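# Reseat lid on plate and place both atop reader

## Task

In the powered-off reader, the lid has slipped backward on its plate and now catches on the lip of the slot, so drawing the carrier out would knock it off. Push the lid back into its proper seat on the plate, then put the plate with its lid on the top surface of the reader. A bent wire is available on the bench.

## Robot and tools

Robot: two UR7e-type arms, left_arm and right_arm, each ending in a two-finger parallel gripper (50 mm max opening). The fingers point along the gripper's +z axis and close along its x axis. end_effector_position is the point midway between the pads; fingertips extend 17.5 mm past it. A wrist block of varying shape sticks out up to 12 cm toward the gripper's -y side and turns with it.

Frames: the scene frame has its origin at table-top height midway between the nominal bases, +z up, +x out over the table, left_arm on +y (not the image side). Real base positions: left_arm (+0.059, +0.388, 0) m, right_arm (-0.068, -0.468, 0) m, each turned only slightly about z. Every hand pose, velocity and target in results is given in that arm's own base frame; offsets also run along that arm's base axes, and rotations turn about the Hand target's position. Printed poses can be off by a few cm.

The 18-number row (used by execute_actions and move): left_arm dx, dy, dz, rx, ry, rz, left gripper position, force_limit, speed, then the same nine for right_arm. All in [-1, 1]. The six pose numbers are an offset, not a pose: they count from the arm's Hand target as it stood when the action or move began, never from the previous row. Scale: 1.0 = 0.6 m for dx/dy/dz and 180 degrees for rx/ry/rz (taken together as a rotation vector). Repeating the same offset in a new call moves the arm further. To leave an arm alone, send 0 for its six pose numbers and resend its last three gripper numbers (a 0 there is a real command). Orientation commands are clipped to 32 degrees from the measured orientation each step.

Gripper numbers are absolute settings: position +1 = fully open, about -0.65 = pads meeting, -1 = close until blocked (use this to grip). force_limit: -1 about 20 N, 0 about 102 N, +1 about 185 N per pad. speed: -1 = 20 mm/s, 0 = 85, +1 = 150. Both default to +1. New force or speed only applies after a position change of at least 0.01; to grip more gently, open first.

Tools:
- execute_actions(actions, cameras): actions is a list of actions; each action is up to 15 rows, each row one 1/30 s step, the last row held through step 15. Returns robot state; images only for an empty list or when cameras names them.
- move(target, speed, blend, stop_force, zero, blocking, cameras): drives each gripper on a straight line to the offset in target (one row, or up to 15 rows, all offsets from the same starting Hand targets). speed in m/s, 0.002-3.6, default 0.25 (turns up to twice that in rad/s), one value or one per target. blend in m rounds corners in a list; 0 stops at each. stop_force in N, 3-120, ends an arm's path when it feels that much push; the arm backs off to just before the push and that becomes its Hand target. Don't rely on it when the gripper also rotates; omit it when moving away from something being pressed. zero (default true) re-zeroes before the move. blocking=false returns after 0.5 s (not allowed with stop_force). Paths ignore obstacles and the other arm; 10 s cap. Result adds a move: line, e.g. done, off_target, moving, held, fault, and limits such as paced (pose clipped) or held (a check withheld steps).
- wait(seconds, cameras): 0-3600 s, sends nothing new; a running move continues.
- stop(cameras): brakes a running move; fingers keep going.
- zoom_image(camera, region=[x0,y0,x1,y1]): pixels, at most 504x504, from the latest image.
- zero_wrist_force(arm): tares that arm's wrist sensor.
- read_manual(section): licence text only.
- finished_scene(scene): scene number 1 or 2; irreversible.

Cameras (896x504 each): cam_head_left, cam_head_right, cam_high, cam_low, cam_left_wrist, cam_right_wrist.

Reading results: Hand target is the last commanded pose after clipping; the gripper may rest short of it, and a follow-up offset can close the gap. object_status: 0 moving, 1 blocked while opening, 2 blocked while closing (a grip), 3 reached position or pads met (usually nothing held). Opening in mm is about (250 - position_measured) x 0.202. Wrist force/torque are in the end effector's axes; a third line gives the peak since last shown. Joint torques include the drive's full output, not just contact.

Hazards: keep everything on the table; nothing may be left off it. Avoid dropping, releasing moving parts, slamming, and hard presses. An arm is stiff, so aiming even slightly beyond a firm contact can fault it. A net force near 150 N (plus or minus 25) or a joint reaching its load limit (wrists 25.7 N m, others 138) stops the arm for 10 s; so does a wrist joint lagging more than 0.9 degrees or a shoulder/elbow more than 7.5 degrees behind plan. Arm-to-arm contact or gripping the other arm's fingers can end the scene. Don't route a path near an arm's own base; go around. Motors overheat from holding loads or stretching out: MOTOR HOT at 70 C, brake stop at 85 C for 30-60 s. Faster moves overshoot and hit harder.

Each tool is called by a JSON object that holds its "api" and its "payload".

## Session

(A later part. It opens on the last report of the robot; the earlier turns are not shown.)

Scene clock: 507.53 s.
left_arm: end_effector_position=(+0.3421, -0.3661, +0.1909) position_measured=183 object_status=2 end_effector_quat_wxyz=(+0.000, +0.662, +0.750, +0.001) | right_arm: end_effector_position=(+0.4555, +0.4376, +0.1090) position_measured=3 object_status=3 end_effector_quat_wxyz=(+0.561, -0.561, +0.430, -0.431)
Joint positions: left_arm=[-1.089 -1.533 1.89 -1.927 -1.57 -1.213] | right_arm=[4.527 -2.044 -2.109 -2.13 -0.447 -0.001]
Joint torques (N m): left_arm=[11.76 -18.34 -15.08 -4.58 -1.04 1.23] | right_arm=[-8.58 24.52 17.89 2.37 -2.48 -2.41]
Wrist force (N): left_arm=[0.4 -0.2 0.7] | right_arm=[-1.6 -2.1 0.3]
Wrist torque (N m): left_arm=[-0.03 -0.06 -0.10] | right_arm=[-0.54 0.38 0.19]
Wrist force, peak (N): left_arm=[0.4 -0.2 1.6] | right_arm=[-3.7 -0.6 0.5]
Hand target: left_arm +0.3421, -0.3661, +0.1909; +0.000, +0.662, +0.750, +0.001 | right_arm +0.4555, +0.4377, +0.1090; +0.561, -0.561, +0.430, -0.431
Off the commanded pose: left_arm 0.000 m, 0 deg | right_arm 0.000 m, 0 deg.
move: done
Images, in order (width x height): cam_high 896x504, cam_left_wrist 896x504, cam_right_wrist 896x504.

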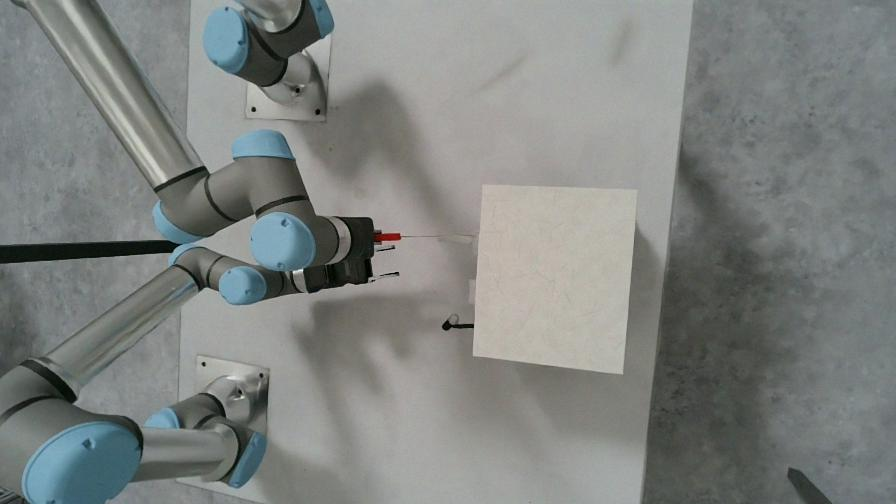

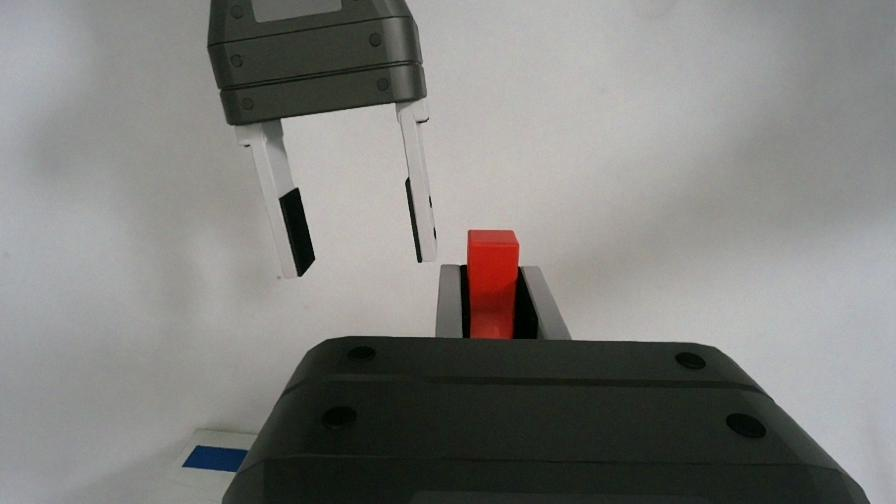

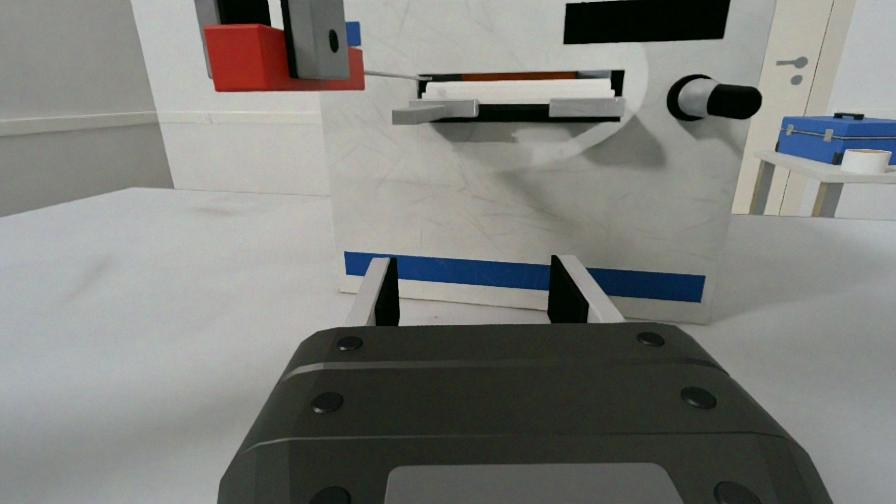

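{"api": "move", "payload": {"target": [0.002,-0.0065,-0.0055,0.248,0.0313,0,-1,-0.5,-0.5,0,0,0,0,0,0,1,1,1], "speed": 0.2, "cameras": ["cam_right_wrist"]}}

{"api": "zoom_image", "payload": {"camera": "cam_right_wrist", "region": [380, 55, 480, 135]}}

Scene clock: 547.43 s.
left_arm: end_effector_position=(+0.3433, -0.3700, +0.1876) position_measured=183 object_status=2 end_effector_quat_wxyz=(-0.287, +0.611, +0.692, +0.253) | right_arm: end_effector_position=(+0.4555, +0.4377, +0.1090) position_measured=3 object_status=3 end_effector_quat_wxyz=(+0.561, -0.561, +0.430, -0.431)
Joint positions: left_arm=[-1.188 -1.087 1.342 -1.056 -1.389 -1.385] | right_arm=[4.527 -2.044 -2.108 -2.13 -0.447 -0.001]
Joint torques (N m): left_arm=[-13.04 -34.67 -35.51 1.17 1.84 -1.47] | right_arm=[-7.52 24.74 18.39 2.45 -2.56 -2.38]
Wrist force (N): left_arm=[0.9 0.0 1.3] | right_arm=[-1.5 -1.7 0.2]
Wrist torque (N m): left_arm=[-0.04 -0.17 -0.10] | right_arm=[-0.49 0.38 0.19]
Wrist force, peak (N): left_arm=[0.9 0.0 1.8] | right_arm=[-1.7 -2.3 0.1]
Hand target: left_arm +0.3433, -0.3700, +0.1876; -0.288, +0.611, +0.692, +0.253 | right_arm +0.4555, +0.4377, +0.1090; +0.561, -0.561, +0.430, -0.431
Off the commanded pose: left_arm 0.000 m, 0 deg | right_arm 0.000 m, 0 deg.
move: done

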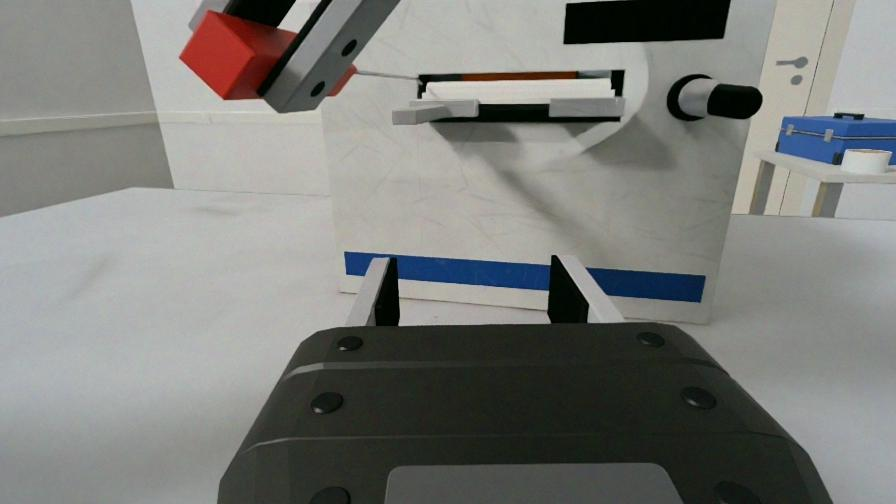

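Scaled by 5.040.

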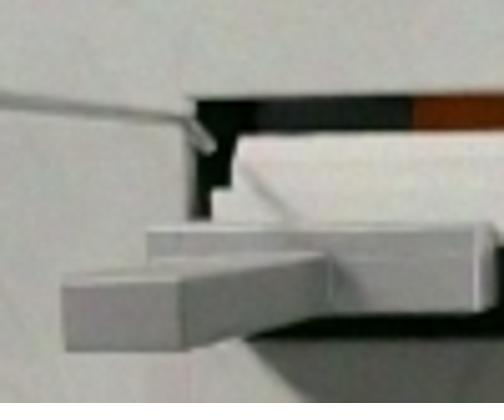

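{"api": "move", "payload": {"target": [[0,0,0.0015,0,0,0,-1,-0.5,-0.5,0,0,0,0,0,0,1,1,1],[0.0579,0.0073,0.0015,0,0,0,-1,-0.5,-0.5,0,0,0,0,0,0,1,1,1]], "speed": 0.05, "stop_force": 5, "cameras": ["cam_right_wrist"]}}

{"api": "zoom_image", "payload": {"camera": "cam_right_wrist", "region": [380, 55, 480, 135]}}

Scene clock: 576.33 s.
left_arm: end_effector_position=(+0.3781, -0.3656, +0.1885) position_measured=183 object_status=2 end_effector_quat_wxyz=(-0.288, +0.611, +0.692, +0.253) | right_arm: end_effector_position=(+0.4555, +0.4377, +0.1090) position_measured=3 object_status=3 end_effector_quat_wxyz=(+0.561, -0.561, +0.430, -0.431)
Joint positions: left_arm=[-1.136 -1.049 1.282 -1.042 -1.354 -1.348] | right_arm=[4.527 -2.044 -2.108 -2.13 -0.447 -0.001]
Joint torques (N m): left_arm=[12.19 -38.16 -34.64 1.32 2.05 1.35] | right_arm=[-7.19 24.93 17.83 2.37 -2.26 -2.33]
Wrist force (N): left_arm=[0.9 -0.1 1.5] | right_arm=[-1.6 -2.0 0.3]
Wrist torque (N m): left_arm=[-0.05 -0.15 -0.26] | right_arm=[-0.52 0.39 0.19]
Wrist force, peak (N): left_arm=[1.0 -0.3 1.8] | right_arm=[-1.7 -2.5 0.4]
Hand target: left_arm +0.3781, -0.3656, +0.1885; -0.288, +0.611, +0.692, +0.253 | right_arm +0.4555, +0.4377, +0.1090; +0.561, -0.561, +0.430, -0.431
Off the commanded pose: left_arm 0.000 m, 0 deg | right_arm 0.000 m, 0 deg.
move: done

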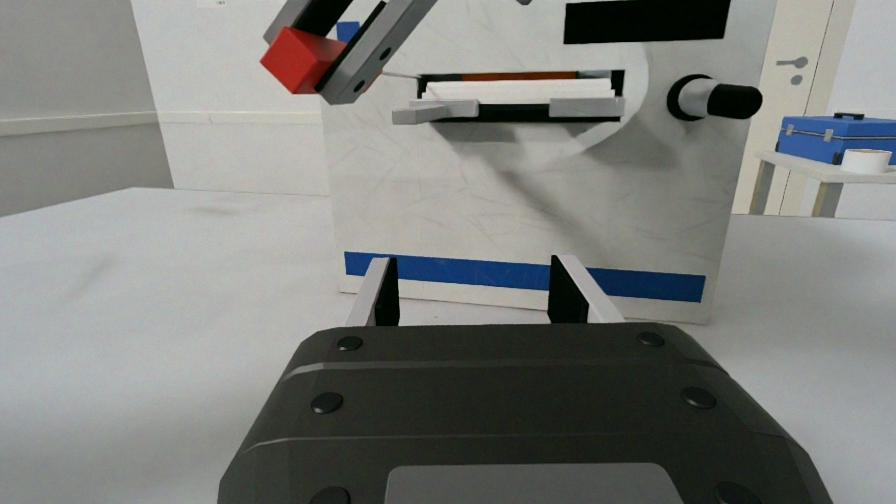

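Scaled by 5.040.

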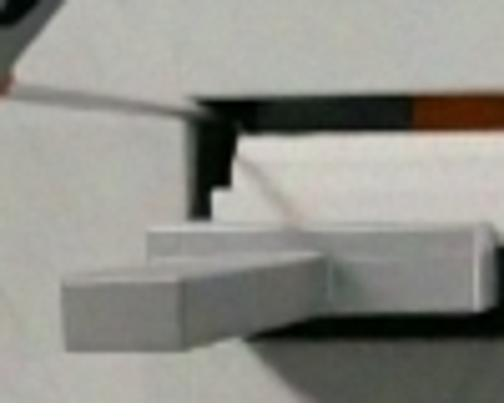

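{"api": "move", "payload": {"target": [0.172,0.0217,0,0,0,0,-1,-0.5,-0.5,0,0,0,0,0,0,1,1,1], "speed": 0.05, "stop_force": 5, "cameras": ["cam_right_wrist"]}}

{"api": "zoom_image", "payload": {"camera": "cam_right_wrist", "region": [360, 35, 480, 135]}}

Scene clock: 583.90 s.
left_arm: end_effector_position=(+0.4813, -0.3526, +0.1885) position_measured=183 object_status=2 end_effector_quat_wxyz=(-0.288, +0.611, +0.692, +0.253) | right_arm: end_effector_position=(+0.4555, +0.4377, +0.1090) position_measured=3 object_status=3 end_effector_quat_wxyz=(+0.561, -0.561, +0.430, -0.431)
Joint positions: left_arm=[-0.997 -0.91 1.062 -0.989 -1.259 -1.242] | right_arm=[4.527 -2.044 -2.108 -2.13 -0.447 -0.001]
Joint torques (N m): left_arm=[12.79 -44.1 -36.26 1.31 2.12 1.28] | right_arm=[-7.68 25.27 17.26 2.45 -2.42 -2.37]
Wrist force (N): left_arm=[1.0 -0.1 1.6] | right_arm=[-1.2 -1.9 0.0]
Wrist torque (N m): left_arm=[-0.04 -0.18 -0.25] | right_arm=[-0.51 0.34 0.19]
Wrist force, peak (N): left_arm=[1.1 0.1 1.8] | right_arm=[-1.7 -2.5 0.4]
Hand target: left_arm +0.4813, -0.3526, +0.1885; -0.288, +0.611, +0.692, +0.253 | right_arm +0.4555, +0.4377, +0.1090; +0.561, -0.561, +0.430, -0.431
Off the commanded pose: left_arm 0.000 m, 0 deg | right_arm 0.000 m, 0 deg.
move: done

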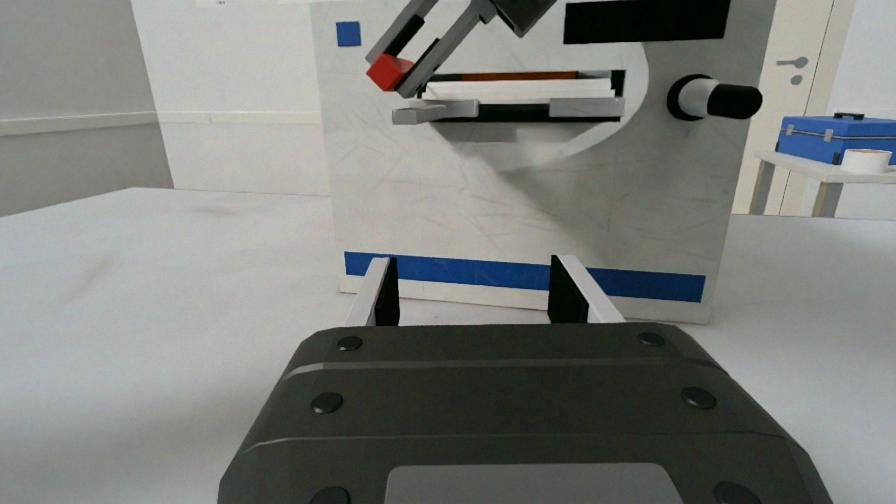

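Scaled by 4.200.

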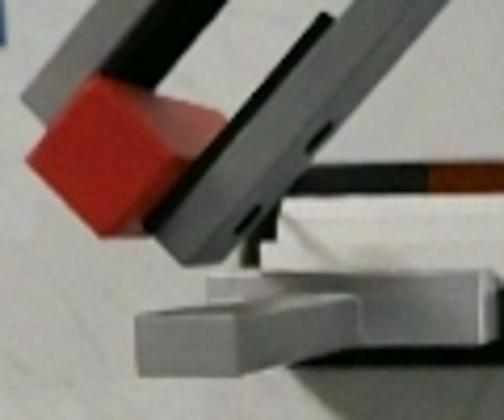

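{"api": "move", "payload": {"target": [-0.0017,0.0125,0.0073,-0.1665,-0.005,-0.0225,-1,-0.5,-0.5,0,0,0,0,0,0,1,1,1], "speed": 0.1, "stop_force": 8, "cameras": ["cam_right_wrist"]}}

{"api": "zoom_image", "payload": {"camera": "cam_right_wrist", "region": [380, 45, 500, 135]}}

Scene clock: 610.87 s.
left_arm: end_effector_position=(+0.4803, -0.3451, +0.1929) position_measured=183 object_status=2 end_effector_quat_wxyz=(-0.105, +0.687, +0.715, +0.080) | right_arm: end_effector_position=(+0.4555, +0.4377, +0.1090) position_measured=3 object_status=3 end_effector_quat_wxyz=(+0.561, -0.561, +0.430, -0.431)
Joint positions: left_arm=[-0.908 -1.212 1.455 -1.581 -1.442 -0.963] | right_arm=[4.527 -2.044 -2.108 -2.13 -0.447 -0.001]
Joint torques (N m): left_arm=[12.58 -50.19 -14.81 -3.97 -1.59 1.22] | right_arm=[-6.78 25.06 17.03 2.45 -2.44 -2.41]
Wrist force (N): left_arm=[0.5 -0.2 0.8] | right_arm=[-1.8 -2.0 0.5]
Wrist torque (N m): left_arm=[-0.06 -0.05 -0.17] | right_arm=[-0.53 0.43 0.19]
Wrist force, peak (N): left_arm=[1.1 -0.1 1.8] | right_arm=[-1.8 -2.3 0.2]
Hand target: left_arm +0.4803, -0.3451, +0.1929; -0.105, +0.687, +0.715, +0.080 | right_arm +0.4555, +0.4377, +0.1090; +0.561, -0.561, +0.430, -0.431
Off the commanded pose: left_arm 0.000 m, 0 deg | right_arm 0.000 m, 0 deg.
move: done

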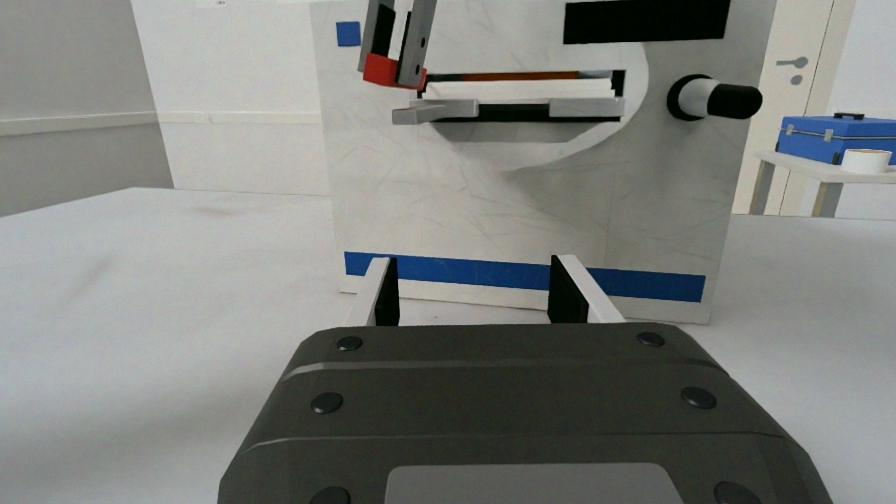

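Scaled by 4.200.

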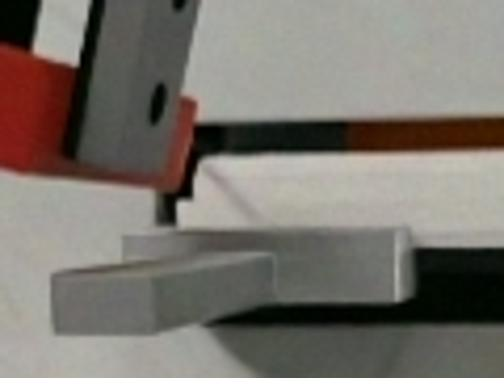

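{"api": "move", "payload": {"target": [-0.0582,-0.0034,0,0,0,0,-1,-0.5,-0.5,0,0,0,0,0,0,1,1,1], "speed": 0.03, "stop_force": 5, "cameras": ["cam_right_wrist"]}}

{"api": "zoom_image", "payload": {"camera": "cam_right_wrist", "region": [390, 55, 640, 135]}}

Scene clock: 618.47 s.
left_arm: end_effector_position=(+0.4493, -0.3469, +0.1929) position_measured=183 object_status=2 end_effector_quat_wxyz=(-0.105, +0.687, +0.715, +0.080) | right_arm: end_effector_position=(+0.4555, +0.4377, +0.1090) position_measured=3 object_status=3 end_effector_quat_wxyz=(+0.561, -0.561, +0.430, -0.431)
Joint positions: left_arm=[-0.95 -1.264 1.525 -1.593 -1.452 -1.005] | right_arm=[4.527 -2.044 -2.108 -2.13 -0.447 -0.001]
Joint torques (N m): left_arm=[11.44 -29.83 -36.13 -1.35 0.9 1.33] | right_arm=[-7.39 24.18 17.05 2.49 -2.34 -2.42]
Wrist force (N): left_arm=[0.7 1.6 0.4] | right_arm=[-1.3 -1.6 0.3]
Wrist torque (N m): left_arm=[-0.11 -0.08 -0.19] | right_arm=[-0.46 0.34 0.19]
Wrist force, peak (N): left_arm=[1.4 23.7 1.6] | right_arm=[-2.0 -2.2 0.3]
Hand target: left_arm +0.4493, -0.3469, +0.1929; -0.105, +0.687, +0.715, +0.080 (not the last commanded pose) | right_arm +0.4555, +0.4377, +0.1090; +0.561, -0.561, +0.430, -0.431
Off the commanded pose: left_arm 0.004 m, 0 deg | right_arm 0.000 m, 0 deg.
move: contact (left_arm)

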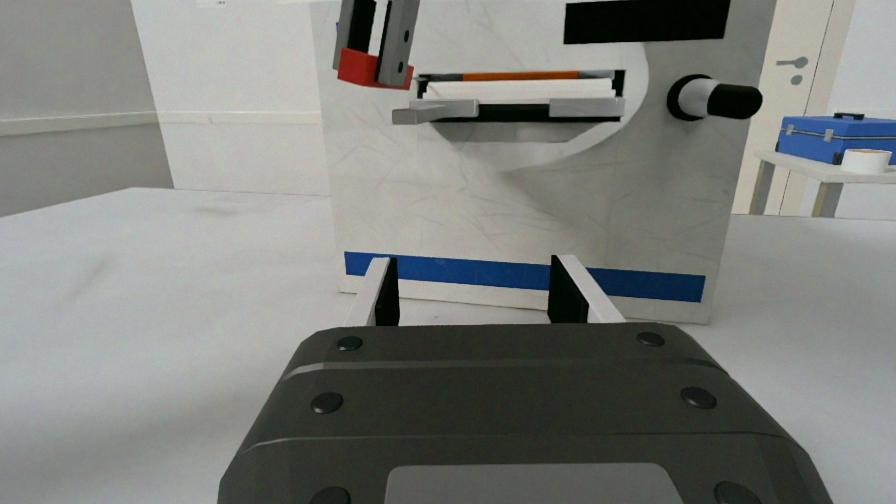

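Scaled by 2.016.

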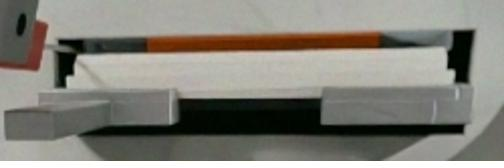

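{"api": "move", "payload": {"target": [[0.0033,0.0002,0,0,0,0,-1,-0.5,-0.5,-0.0095,-0.071,0.0517,0.495,0.0778,-0.0528,-0.6,0,0],[0.0033,0.0002,0,0,0,0,-1,-0.5,-0.5,0.2573,-0.0498,0.0817,0.495,0.0778,-0.0528,-0.6,0,0]], "speed": [0.3,0.15], "blend": [0.0,0], "cameras": ["cam_right_wrist","cam_high"]}}

Scene clock: 665.77 s.
left_arm: end_effector_position=(+0.4513, -0.3468, +0.1929) position_measured=183 object_status=2 end_effector_quat_wxyz=(-0.105, +0.687, +0.715, +0.080) | right_arm: end_effector_position=(+0.6098, +0.4078, +0.1580) position_measured=242 object_status=3 end_effector_quat_wxyz=(+0.707, -0.017, +0.707, +0.018)
Joint positions: left_arm=[-0.948 -1.261 1.521 -1.593 -1.452 -1.002] | right_arm=[4.241 -2.124 -1.764 -2.394 -0.521 1.571]
Joint torques (N m): left_arm=[12.23 -30.42 -37.47 -0.3 1.81 1.35] | right_arm=[-8.29 32.66 22.08 -0.16 -2.47 2.16]
Wrist force (N): left_arm=[0.5 -0.4 0.9] | right_arm=[-2.1 -2.1 -1.2]
Wrist torque (N m): left_arm=[-0.08 -0.09 -0.15] | right_arm=[-0.46 0.68 -0.17]
Wrist force, peak (N): left_arm=[0.8 1.8 1.0] | right_arm=[-3.0 -2.6 -0.7]
Hand target: left_arm +0.4513, -0.3468, +0.1929; -0.105, +0.687, +0.715, +0.080 | right_arm +0.6099, +0.4078, +0.1580; +0.707, -0.017, +0.707, +0.018
Off the commanded pose: left_arm 0.000 m, 0 deg | right_arm 0.000 m, 0 deg.
move: done
Images, in order (width x height): cam_high 896x504, cam_right_wrist 896x504.

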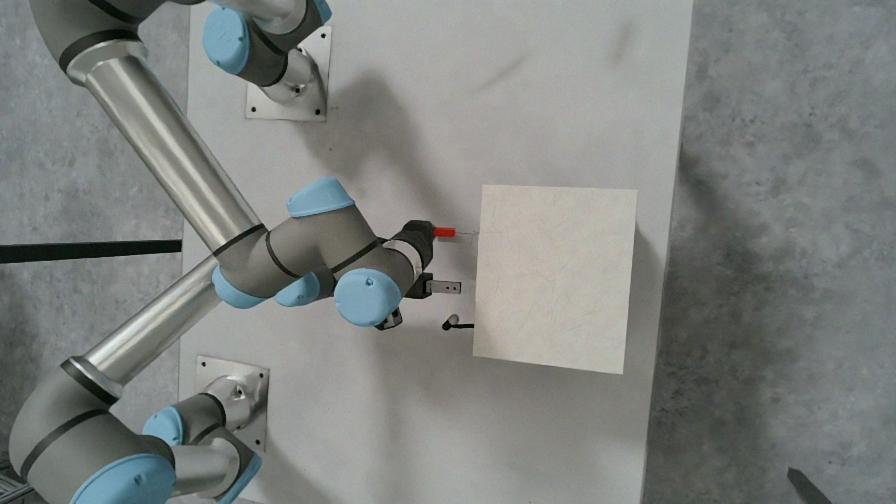

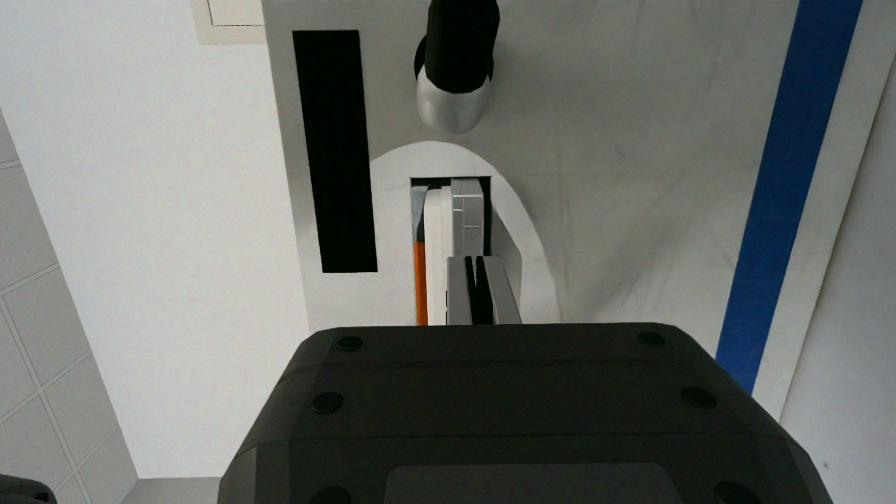

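{"api": "move", "payload": {"target": [0,0,0,0,0,0,-1,-0.5,-0.5,0.0832,0.0041,0,0,0,0,-0.6,0,0], "speed": 0.03, "stop_force": 12, "cameras": ["cam_right_wrist"]}}

{"api": "zoom_image", "payload": {"camera": "cam_right_wrist", "region": [300, 100, 600, 330]}}

Scene clock: 681.63 s.
left_arm: end_effector_position=(+0.4513, -0.3467, +0.1929) position_measured=183 object_status=2 end_effector_quat_wxyz=(-0.105, +0.687, +0.715, +0.080) | right_arm: end_effector_position=(+0.6496, +0.4097, +0.1580) position_measured=242 object_status=3 end_effector_quat_wxyz=(+0.707, -0.017, +0.707, +0.018)
Joint positions: left_arm=[-0.948 -1.261 1.521 -1.593 -1.452 -1.002] | right_arm=[4.176 -2.177 -1.67 -2.436 -0.586 1.571]
Joint torques (N m): left_arm=[-15.5 -31.74 -12.55 -0.25 -0.79 1.32] | right_arm=[8.16 53.27 11.26 2.95 2.36 -0.25]
Wrist force (N): left_arm=[1.4 7.0 0.0] | right_arm=[-0.8 -2.9 -4.5]
Wrist torque (N m): left_arm=[-0.24 -0.07 -0.29] | right_arm=[-0.46 0.71 -0.16]
Wrist force, peak (N): left_arm=[2.1 18.1 -1.2] | right_arm=[-5.2 -6.4 -19.0]
Hand target: left_arm +0.4513, -0.3468, +0.1929; -0.105, +0.687, +0.715, +0.080 | right_arm +0.6496, +0.4097, +0.1580; +0.707, -0.017, +0.707, +0.018 (not the last commanded pose)
Off the commanded pose: left_arm 0.000 m, 0 deg | right_arm 0.010 m, 0 deg.
move: contact (right_arm)

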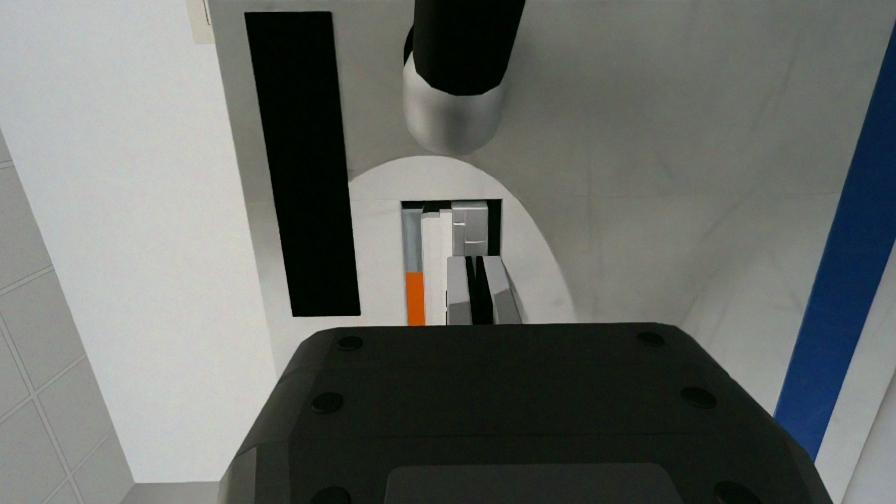

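Scaled by 1.680.

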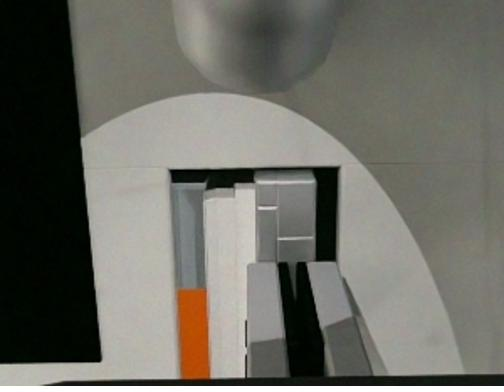

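{"api": "zoom_image", "payload": {"camera": "cam_right_wrist", "region": [390, 190, 520, 330]}}

Scaled by 3.600.

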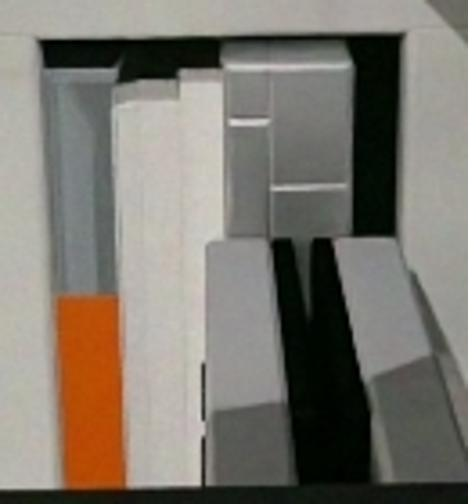

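{"api": "move", "payload": {"target": [0.0025,0.0001,0,0,0,0,-1,-0.5,-0.5,0,0,0,0,0,0,-0.6,0,0], "speed": 0.02, "cameras": ["cam_right_wrist"]}}

{"api": "zoom_image", "payload": {"camera": "cam_right_wrist", "region": [390, 190, 520, 330]}}

Scene clock: 699.60 s.
left_arm: end_effector_position=(+0.4527, -0.3467, +0.1928) position_measured=183 object_status=2 end_effector_quat_wxyz=(-0.105, +0.687, +0.715, +0.080) | right_arm: end_effector_position=(+0.6496, +0.4097, +0.1580) position_measured=242 object_status=3 end_effector_quat_wxyz=(+0.707, -0.017, +0.707, +0.018)
Joint positions: left_arm=[-0.946 -1.258 1.517 -1.592 -1.451 -1] | right_arm=[4.176 -2.177 -1.67 -2.436 -0.586 1.571]
Joint torques (N m): left_arm=[12.18 -29.88 -37.9 -0.52 1.77 1.16] | right_arm=[7.8 53.8 14.33 3.12 0.63 -0.65]
Wrist force (N): left_arm=[0.5 -0.3 0.8] | right_arm=[-0.8 -3.0 -4.0]
Wrist torque (N m): left_arm=[-0.05 -0.07 -0.16] | right_arm=[-0.47 0.66 -0.15]
Wrist force, peak (N): left_arm=[1.6 7.3 0.0] | right_arm=[-0.6 -3.3 -5.4]
Hand target: left_arm +0.4528, -0.3467, +0.1929; -0.105, +0.687, +0.715, +0.080 | right_arm +0.6496, +0.4097, +0.1580; +0.707, -0.017, +0.707, +0.018
Off the commanded pose: left_arm 0.000 m, 0 deg | right_arm 0.000 m, 0 deg.
move: done

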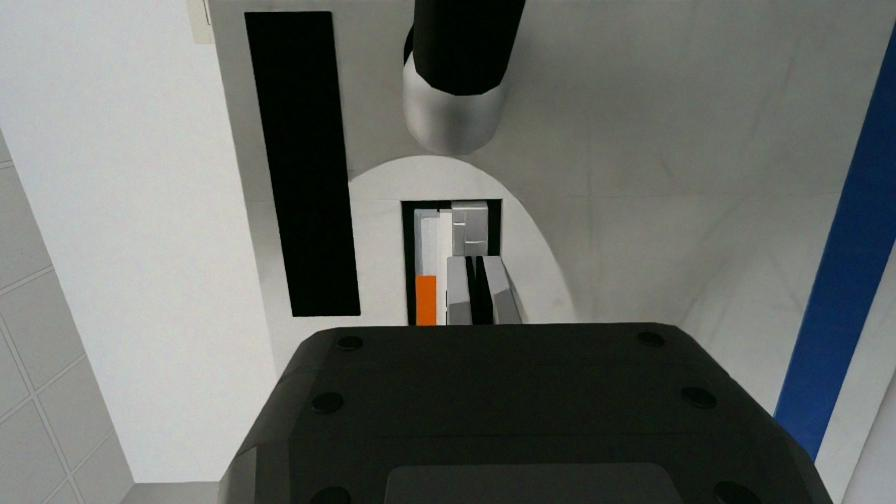

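Scaled by 3.600.

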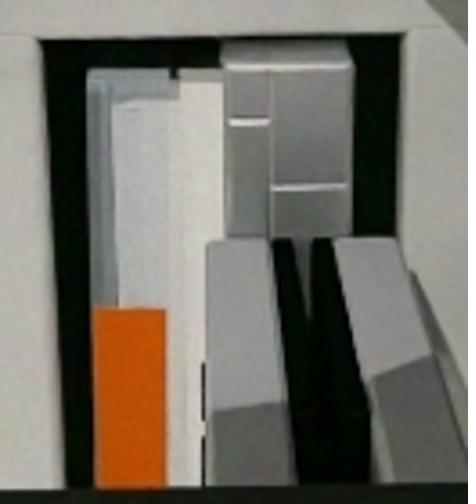

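{"api": "move", "payload": {"target": [[0,0,0,0,0,0,-1,-0.5,-0.5,-0.1667,-0.008,0,0,0,0,-0.6,0,0],[0,0,0,0,0,0,-1,-0.5,-0.5,-0.3827,-0.3495,0.1533,0,0,0,-0.6,0,0]], "speed": [0.2,0.35], "blend": [0.02,0]}}

{"api": "move", "payload": {"target": [0.0023,-0.0188,-0.0118,0.2491,0.0154,0.0225,-1,-0.5,-0.5,0,0,0,0,0,0,-0.6,0,0], "speed": 0.12}}

{"api": "move", "payload": {"target": [-0.2315,-0.0292,0,0,0,0,-1,-0.5,-0.5,0,0,0,0,0,0,-0.6,0,0], "speed": 0.06, "stop_force": 5, "cameras": ["cam_right_wrist","cam_high"]}}

Scene clock: 720.47 s.
left_arm: end_effector_position=(+0.4528, -0.3467, +0.1929) position_measured=183 object_status=2 end_effector_quat_wxyz=(-0.105, +0.687, +0.715, +0.080) | right_arm: end_effector_position=(+0.4201, +0.2000, +0.2499) position_measured=242 object_status=3 end_effector_quat_wxyz=(+0.707, -0.017, +0.707, +0.018)
Joint positions: left_arm=[-0.946 -1.258 1.517 -1.592 -1.451 -1] | right_arm=[4.571 -1.295 -2.448 -2.538 -0.191 1.57]
Joint torques (N m): left_arm=[11.57 -30.36 -36.83 -0.37 1.66 1.15] | right_arm=[8.24 15.42 10.75 -0.99 2.68 2.19]
Wrist force (N): left_arm=[0.6 -0.2 1.2] | right_arm=[-2.3 -2.5 -1.0]
Wrist torque (N m): left_arm=[-0.05 -0.09 -0.16] | right_arm=[-0.52 0.73 -0.17]
Wrist force, peak (N): left_arm=[0.7 -0.1 1.2] | right_arm=[-1.0 -3.1 -4.5]
Hand target: left_arm +0.4528, -0.3467, +0.1929; -0.105, +0.687, +0.715, +0.080 | right_arm +0.4200, +0.2000, +0.2500; +0.707, -0.017, +0.707, +0.018
Off the commanded pose: left_arm 0.000 m, 0 deg | right_arm 0.000 m, 0 deg.
move: done

Scene clock: 724.33 s.
left_arm: end_effector_position=(+0.4542, -0.3580, +0.1858) position_measured=183 object_status=2 end_effector_quat_wxyz=(-0.379, +0.571, +0.651, +0.327) | right_arm: end_effector_position=(+0.4200, +0.2000, +0.2500) position_measured=242 object_status=3 end_effector_quat_wxyz=(+0.707, -0.017, +0.707, +0.018)
Joint positions: left_arm=[-1.052 -0.773 0.925 -0.708 -1.243 -1.365] | right_arm=[4.571 -1.295 -2.448 -2.539 -0.191 1.57]
Joint torques (N m): left_arm=[-13.06 -45.73 -35.25 2.12 1.94 -1.51] | right_arm=[9.13 15.08 21.66 -0.82 2.57 2.15]
Wrist force (N): left_arm=[1.0 -0.2 1.9] | right_arm=[-2.4 -2.5 -0.7]
Wrist torque (N m): left_arm=[-0.06 -0.19 -0.13] | right_arm=[-0.53 0.75 -0.17]
Wrist force, peak (N): left_arm=[1.2 0.1 2.0] | right_arm=[-2.6 -2.8 -1.0]
Hand target: left_arm +0.4542, -0.3580, +0.1858; -0.379, +0.571, +0.651, +0.327 | right_arm +0.4200, +0.2000, +0.2500; +0.707, -0.017, +0.707, +0.018
Off the commanded pose: left_arm 0.000 m, 0 deg | right_arm 0.000 m, 0 deg.
move: done

Scene clock: 727.77 s.
left_arm: end_effector_position=(+0.3153, -0.3755, +0.1858) position_measured=183 object_status=2 end_effector_quat_wxyz=(-0.379, +0.571, +0.651, +0.327) | right_arm: end_effector_position=(+0.4200, +0.2000, +0.2500) position_measured=242 object_status=3 end_effector_quat_wxyz=(+0.707, -0.017, +0.707, +0.018)
Joint positions: left_arm=[-1.24 -0.943 1.215 -0.803 -1.404 -1.465] | right_arm=[4.571 -1.295 -2.448 -2.539 -0.191 1.57]
Joint torques (N m): left_arm=[-13.03 -57.64 -11.32 -1.25 -1.58 -1.45] | right_arm=[8.89 15.11 21.95 -0.91 2.46 2.1]
Wrist force (N): left_arm=[1.1 0.1 2.0] | right_arm=[-2.6 -2.7 -1.1]
Wrist torque (N m): left_arm=[-0.01 -0.22 -0.14] | right_arm=[-0.55 0.77 -0.17]
Wrist force, peak (N): left_arm=[1.4 -0.6 2.3] | right_arm=[-2.4 -3.1 -0.8]
Hand target: left_arm +0.3153, -0.3755, +0.1858; -0.379, +0.571, +0.651, +0.327 | right_arm +0.4200, +0.2000, +0.2500; +0.707, -0.017, +0.707, +0.018
Off the commanded pose: left_arm 0.000 m, 0 deg | right_arm 0.000 m, 0 deg.
move: done
Images, in order (width x height): cam_high 896x504, cam_right_wrist 896x504.

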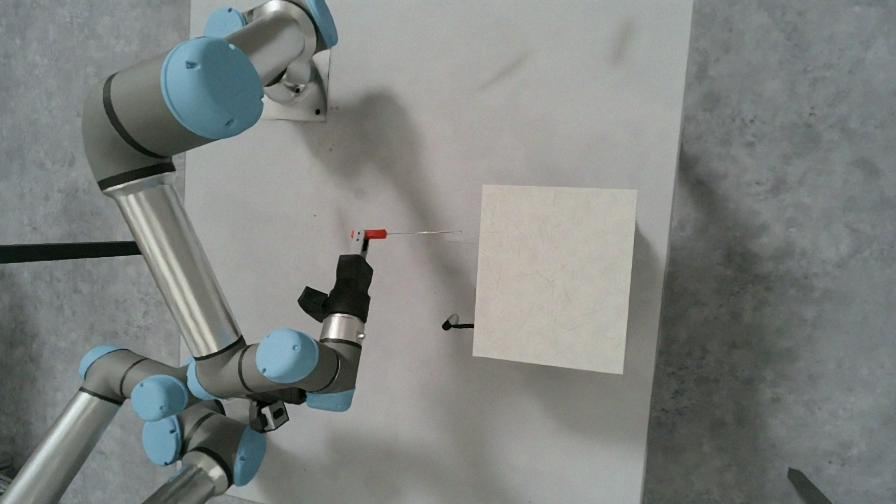

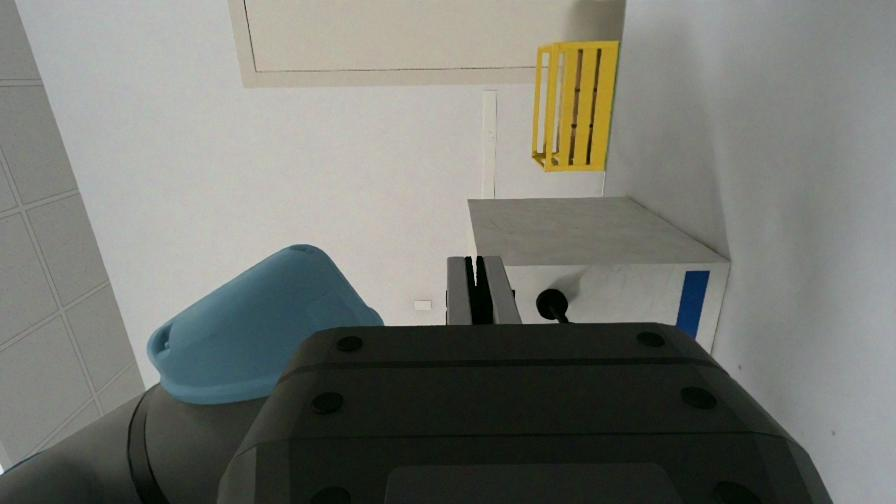

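{"api": "move", "payload": {"target": [[-0.02,0.1,0.133,0,0,0,-1,-0.5,-0.5,0,0,0,0,0,0,1,0,0],[0.0745,0.2925,-0.1,-0.3319,-0.0351,-0.0193,-1,-0.5,-0.5,0.05,0.25,0,0,0,0,1,0,0],[0.0745,0.2925,-0.2722,-0.3319,-0.0351,-0.0193,-1,-0.5,-0.5,0.2333,0.5112,-0.1588,0,0,0,1,0,0]], "speed": [0.3,0.35,0.2], "blend": [0.02,0.01,0], "cameras": ["cam_right_wrist","cam_left_wrist"]}}

Scene clock: 755.07 s.
left_arm: end_effector_position=(+0.3599, -0.2000, +0.0225) position_measured=183 object_status=2 end_effector_quat_wxyz=(+0.000, +0.684, +0.729, +0.000) | right_arm: end_effector_position=(+0.5599, +0.5066, +0.1547) position_measured=3 object_status=3 end_effector_quat_wxyz=(+0.707, -0.017, +0.707, +0.018)
Joint positions: left_arm=[-0.837 -1.472 2.359 -2.458 -1.571 -0.9] | right_arm=[4.397 -2.222 -1.599 -2.462 -0.365 1.571]
Joint torques (N m): left_arm=[12.53 -14.14 -6.02 -4.47 -1.65 1.21] | right_arm=[-7.8 36.43 22.9 -0.45 -2.62 2.28]
Wrist force (N): left_arm=[0.1 -0.2 0.9] | right_arm=[-1.9 -2.3 -1.1]
Wrist torque (N m): left_arm=[-0.04 0.00 -0.09] | right_arm=[-0.49 0.67 -0.17]
Wrist force, peak (N): left_arm=[3.0 0.1 2.4] | right_arm=[-3.0 -3.1 -1.3]
Hand target: left_arm +0.3600, -0.2000, +0.0225; +0.000, +0.684, +0.729, +0.000 | right_arm +0.5600, +0.5067, +0.1547; +0.707, -0.017, +0.707, +0.018
Off the commanded pose: left_arm 0.000 m, 0 deg | right_arm 0.000 m, 0 deg.
move: done; blend cut to 0 m at target 1
Images, in order (width x height): cam_left_wrist 896x504, cam_right_wrist 896x504.

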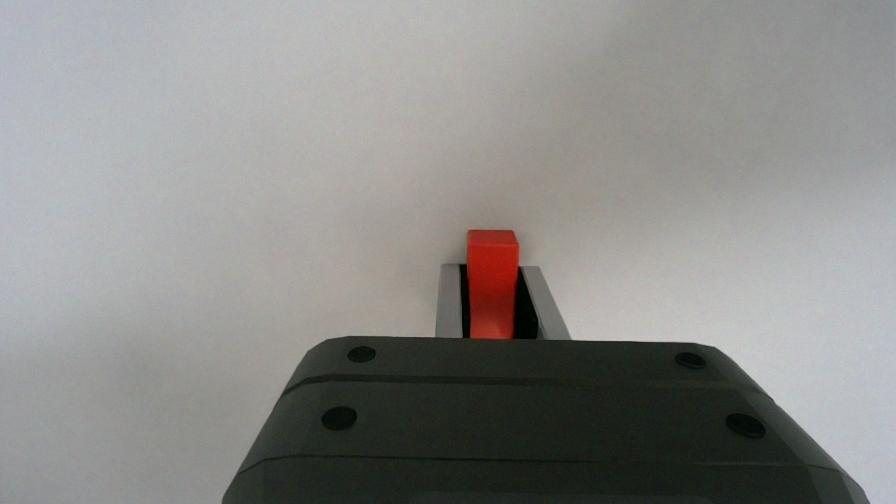

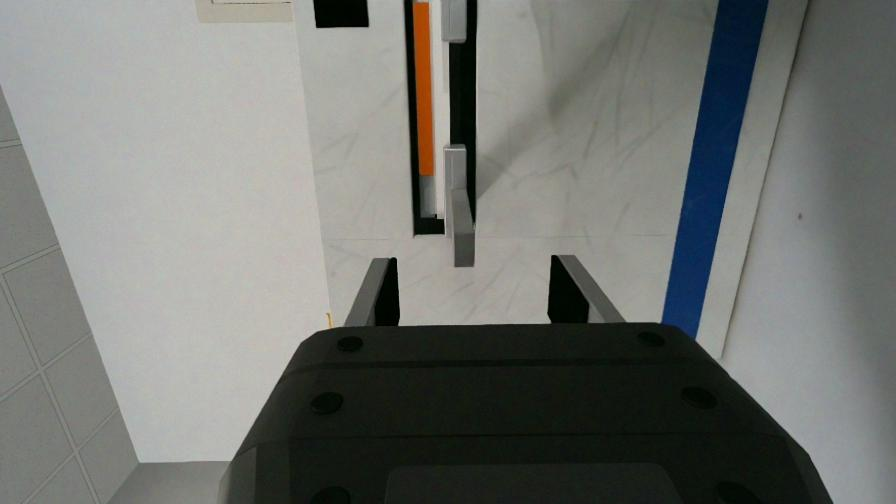

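{"api": "move", "payload": {"target": [[0,0,0,0,0,0,-1,-0.5,-0.5,0.1148,0.0052,0.0038,0,0,0,1,-0.7,-0.8],[0,0,0,0,0,0,1,-0.5,-0.5,0.1148,0.0052,0.0038,0,0,0,-1,-0.7,-0.8],[0,0,0.15,0,0,0,1,-0.5,-0.5,0.1148,0.0052,0.0038,0,0,0,-1,-0.7,-0.8],[-0.1333,0.2,0.55,0,0,0,1,-0.5,-0.5,0.1148,0.0052,0.0038,0,0,0,-1,-0.7,-0.8]], "speed": [0.1,0.1,0.15,0.35], "blend": [0,0,0.02,0], "cameras": ["cam_right_wrist"]}}

Scene clock: 790.43 s.
left_arm: end_effector_position=(+0.2800, -0.0800, +0.3524) position_measured=3 object_status=3 end_effector_quat_wxyz=(+0.000, +0.684, +0.729, +0.000) | right_arm: end_effector_position=(+0.6289, +0.5098, +0.1570) position_measured=212 object_status=2 end_effector_quat_wxyz=(+0.707, -0.017, +0.707, +0.018)
Joint positions: left_arm=[-0.754 -2.124 1.9 -1.347 -1.571 -0.817] | right_arm=[4.289 -2.298 -1.449 -2.535 -0.473 1.571]
Joint torques (N m): left_arm=[12.07 -11.11 -38.64 -0.97 1.45 1.15] | right_arm=[1.16 40.41 5.83 -0.34 -2.47 1.23]
Wrist force (N): left_arm=[0.2 -0.1 0.6] | right_arm=[-19.3 -6.1 -3.8]
Wrist torque (N m): left_arm=[-0.03 -0.03 -0.08] | right_arm=[-0.55 0.61 -0.26]
Wrist force, peak (N): left_arm=[0.2 -0.2 2.1] | right_arm=[-19.5 -6.4 -3.9]
Hand target: left_arm +0.2800, -0.0800, +0.3525; +0.000, +0.684, +0.729, +0.000 | right_arm +0.6289, +0.5098, +0.1570; +0.707, -0.017, +0.707, +0.018
Off the commanded pose: left_arm 0.000 m, 0 deg | right_arm 0.000 m, 0 deg.
move: done

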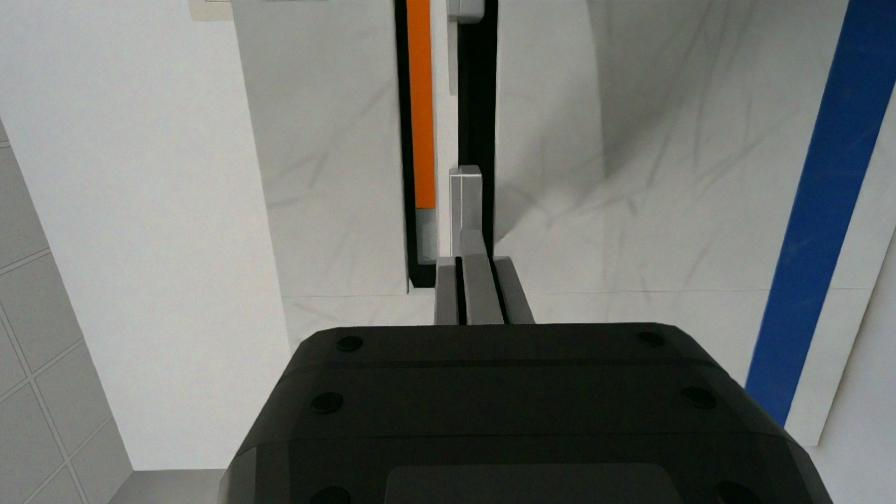

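{"api": "move", "payload": {"target": [0,0,0,0,0,0,1,-0.5,-0.5,0,0,0.0015,0,0,0,-1,-0.7,-0.8], "speed": 0.05}}

{"api": "move", "payload": {"target": [0,0,0,0,0,0,1,-0.5,-0.5,-0.06,-0.0032,0,0,0,0,-1,-0.7,-0.8], "speed": 0.05, "stop_force": 15, "cameras": ["cam_right_wrist"]}}

Scene clock: 798.20 s.
left_arm: end_effector_position=(+0.2800, -0.0800, +0.3525) position_measured=3 object_status=3 end_effector_quat_wxyz=(+0.000, +0.684, +0.729, +0.000) | right_arm: end_effector_position=(+0.6289, +0.5098, +0.1577) position_measured=212 object_status=2 end_effector_quat_wxyz=(+0.707, -0.017, +0.707, +0.018)
Joint positions: left_arm=[-0.754 -2.124 1.899 -1.347 -1.571 -0.817] | right_arm=[4.289 -2.297 -1.449 -2.537 -0.473 1.571]
Joint torques (N m): left_arm=[11.93 -9.37 -38.27 -0.95 1.47 1.18] | right_arm=[7.74 62.98 25.87 0.2 -1.79 -0.4]
Wrist force (N): left_arm=[0.2 -0.1 0.8] | right_arm=[5.2 -0.4 2.2]
Wrist torque (N m): left_arm=[-0.02 -0.03 -0.08] | right_arm=[-0.46 0.63 -0.05]
Wrist force, peak (N): left_arm=[0.3 -0.2 0.9] | right_arm=[-19.6 -6.4 -3.8]
Hand target: left_arm +0.2800, -0.0800, +0.3525; +0.000, +0.684, +0.729, +0.000 | right_arm +0.6289, +0.5098, +0.1579; +0.707, -0.017, +0.707, +0.018
Off the commanded pose: left_arm 0.000 m, 0 deg | right_arm 0.000 m, 0 deg.
move: done

Scene clock: 800.00 s.
left_arm: end_effector_position=(+0.2800, -0.0800, +0.3525) position_measured=3 object_status=3 end_effector_quat_wxyz=(+0.000, +0.684, +0.729, +0.000) | right_arm: end_effector_position=(+0.5929, +0.5079, +0.1579) position_measured=212 object_status=2 end_effector_quat_wxyz=(+0.707, -0.017, +0.707, +0.018)
Joint positions: left_arm=[-0.754 -2.124 1.899 -1.347 -1.571 -0.817] | right_arm=[4.344 -2.253 -1.531 -2.499 -0.418 1.571]
Joint torques (N m): left_arm=[11.39 -8.61 -37.61 -0.96 1.65 0.92] | right_arm=[-0.82 68.16 12.42 2.34 7.88 -2.7]
Wrist force (N): left_arm=[0.3 0.1 0.6] | right_arm=[17.5 20.3 2.7]
Wrist torque (N m): left_arm=[0.01 -0.04 -0.08] | right_arm=[0.09 0.70 0.10]
Wrist force, peak (N): left_arm=[0.2 0.0 1.0] | right_arm=[17.6 20.3 2.7]
Hand target: left_arm +0.2800, -0.0800, +0.3525; +0.000, +0.684, +0.729, +0.000 | right_arm +0.5929, +0.5079, +0.1579; +0.707, -0.017, +0.707, +0.018
Off the commanded pose: left_arm 0.000 m, 0 deg | right_arm 0.000 m, 0 deg.
move: done

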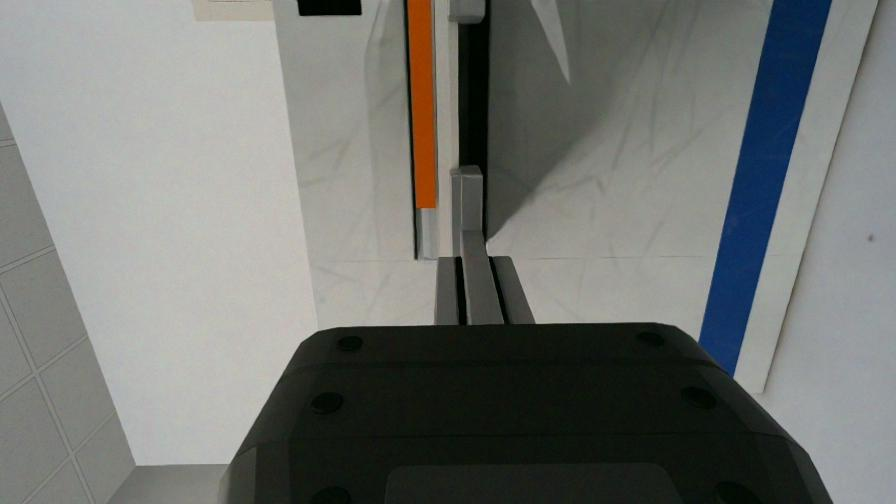

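{"api": "move", "payload": {"target": [0,0,0,0,0,0,1,-0.5,-0.5,-0.003,0.0015,-0.0012,0,0,0,-1,-0.7,-0.8], "speed": 0.05}}

{"api": "move", "payload": {"target": [0,0,0,0,0,0,1,-0.5,-0.5,-0.08,-0.0023,0,0,0,0,-1,-0.7,-0.8], "speed": 0.05, "stop_force": 15, "cameras": ["cam_right_wrist"]}}

Scene clock: 812.00 s.
left_arm: end_effector_position=(+0.2800, -0.0800, +0.3525) position_measured=3 object_status=3 end_effector_quat_wxyz=(+0.000, +0.684, +0.729, +0.000) | right_arm: end_effector_position=(+0.5911, +0.5087, +0.1572) position_measured=212 object_status=2 end_effector_quat_wxyz=(+0.707, -0.017, +0.707, +0.018)
Joint positions: left_arm=[-0.754 -2.124 1.899 -1.347 -1.571 -0.817] | right_arm=[4.347 -2.253 -1.532 -2.497 -0.415 1.571]
Joint torques (N m): left_arm=[10.99 -7.11 -37.42 -0.93 1.46 0.93] | right_arm=[13.9 34.96 9.99 2.28 0.82 -2.11]
Wrist force (N): left_arm=[0.2 -0.2 0.7] | right_arm=[-6.5 -8.9 2.4]
Wrist torque (N m): left_arm=[-0.04 -0.02 -0.08] | right_arm=[-0.66 0.59 -0.09]
Wrist force, peak (N): left_arm=[0.4 -0.2 1.1] | right_arm=[17.9 20.5 2.5]
Hand target: left_arm +0.2800, -0.0800, +0.3525; +0.000, +0.684, +0.729, +0.000 | right_arm +0.5911, +0.5088, +0.1571; +0.707, -0.017, +0.707, +0.018
Off the commanded pose: left_arm 0.000 m, 0 deg | right_arm 0.000 m, 0 deg.
move: done

Scene clock: 814.07 s.
left_arm: end_effector_position=(+0.2800, -0.0800, +0.3525) position_measured=3 object_status=3 end_effector_quat_wxyz=(+0.000, +0.684, +0.729, +0.000) | right_arm: end_effector_position=(+0.5431, +0.5074, +0.1571) position_measured=212 object_status=2 end_effector_quat_wxyz=(+0.707, -0.017, +0.707, +0.018)
Joint positions: left_arm=[-0.754 -2.124 1.899 -1.347 -1.571 -0.817] | right_arm=[4.427 -2.203 -1.625 -2.454 -0.336 1.571]
Joint torques (N m): left_arm=[11.2 -6.12 -38.11 -0.96 1.56 0.83] | right_arm=[19.02 49.43 12.85 3.05 -2.13 -2.51]
Wrist force (N): left_arm=[0.4 -0.3 0.6] | right_arm=[-9.1 -22.6 1.8]
Wrist torque (N m): left_arm=[-0.06 -0.05 -0.08] | right_arm=[-0.97 0.68 -0.03]
Wrist force, peak (N): left_arm=[0.5 -0.3 0.9] | right_arm=[-11.2 -23.4 1.8]
Hand target: left_arm +0.2800, -0.0800, +0.3525; +0.000, +0.684, +0.729, +0.000 | right_arm +0.5431, +0.5074, +0.1571; +0.707, -0.017, +0.707, +0.018
Off the commanded pose: left_arm 0.000 m, 0 deg | right_arm 0.000 m, 0 deg.
move: done

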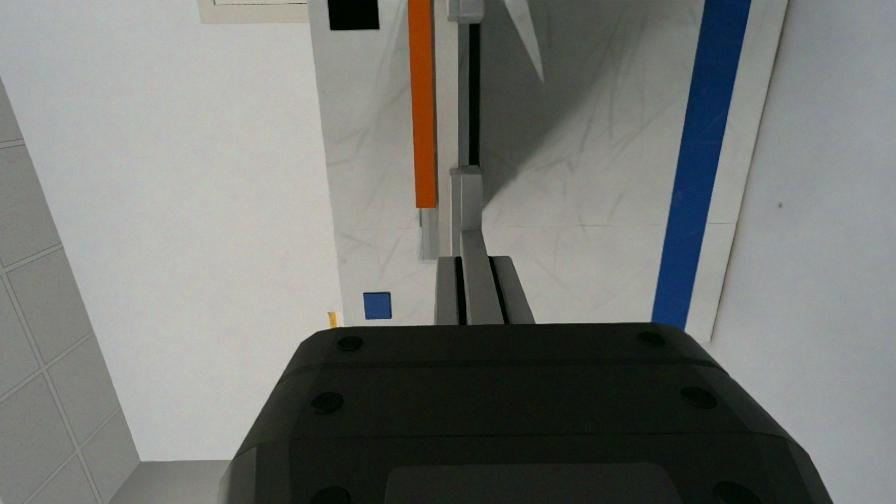

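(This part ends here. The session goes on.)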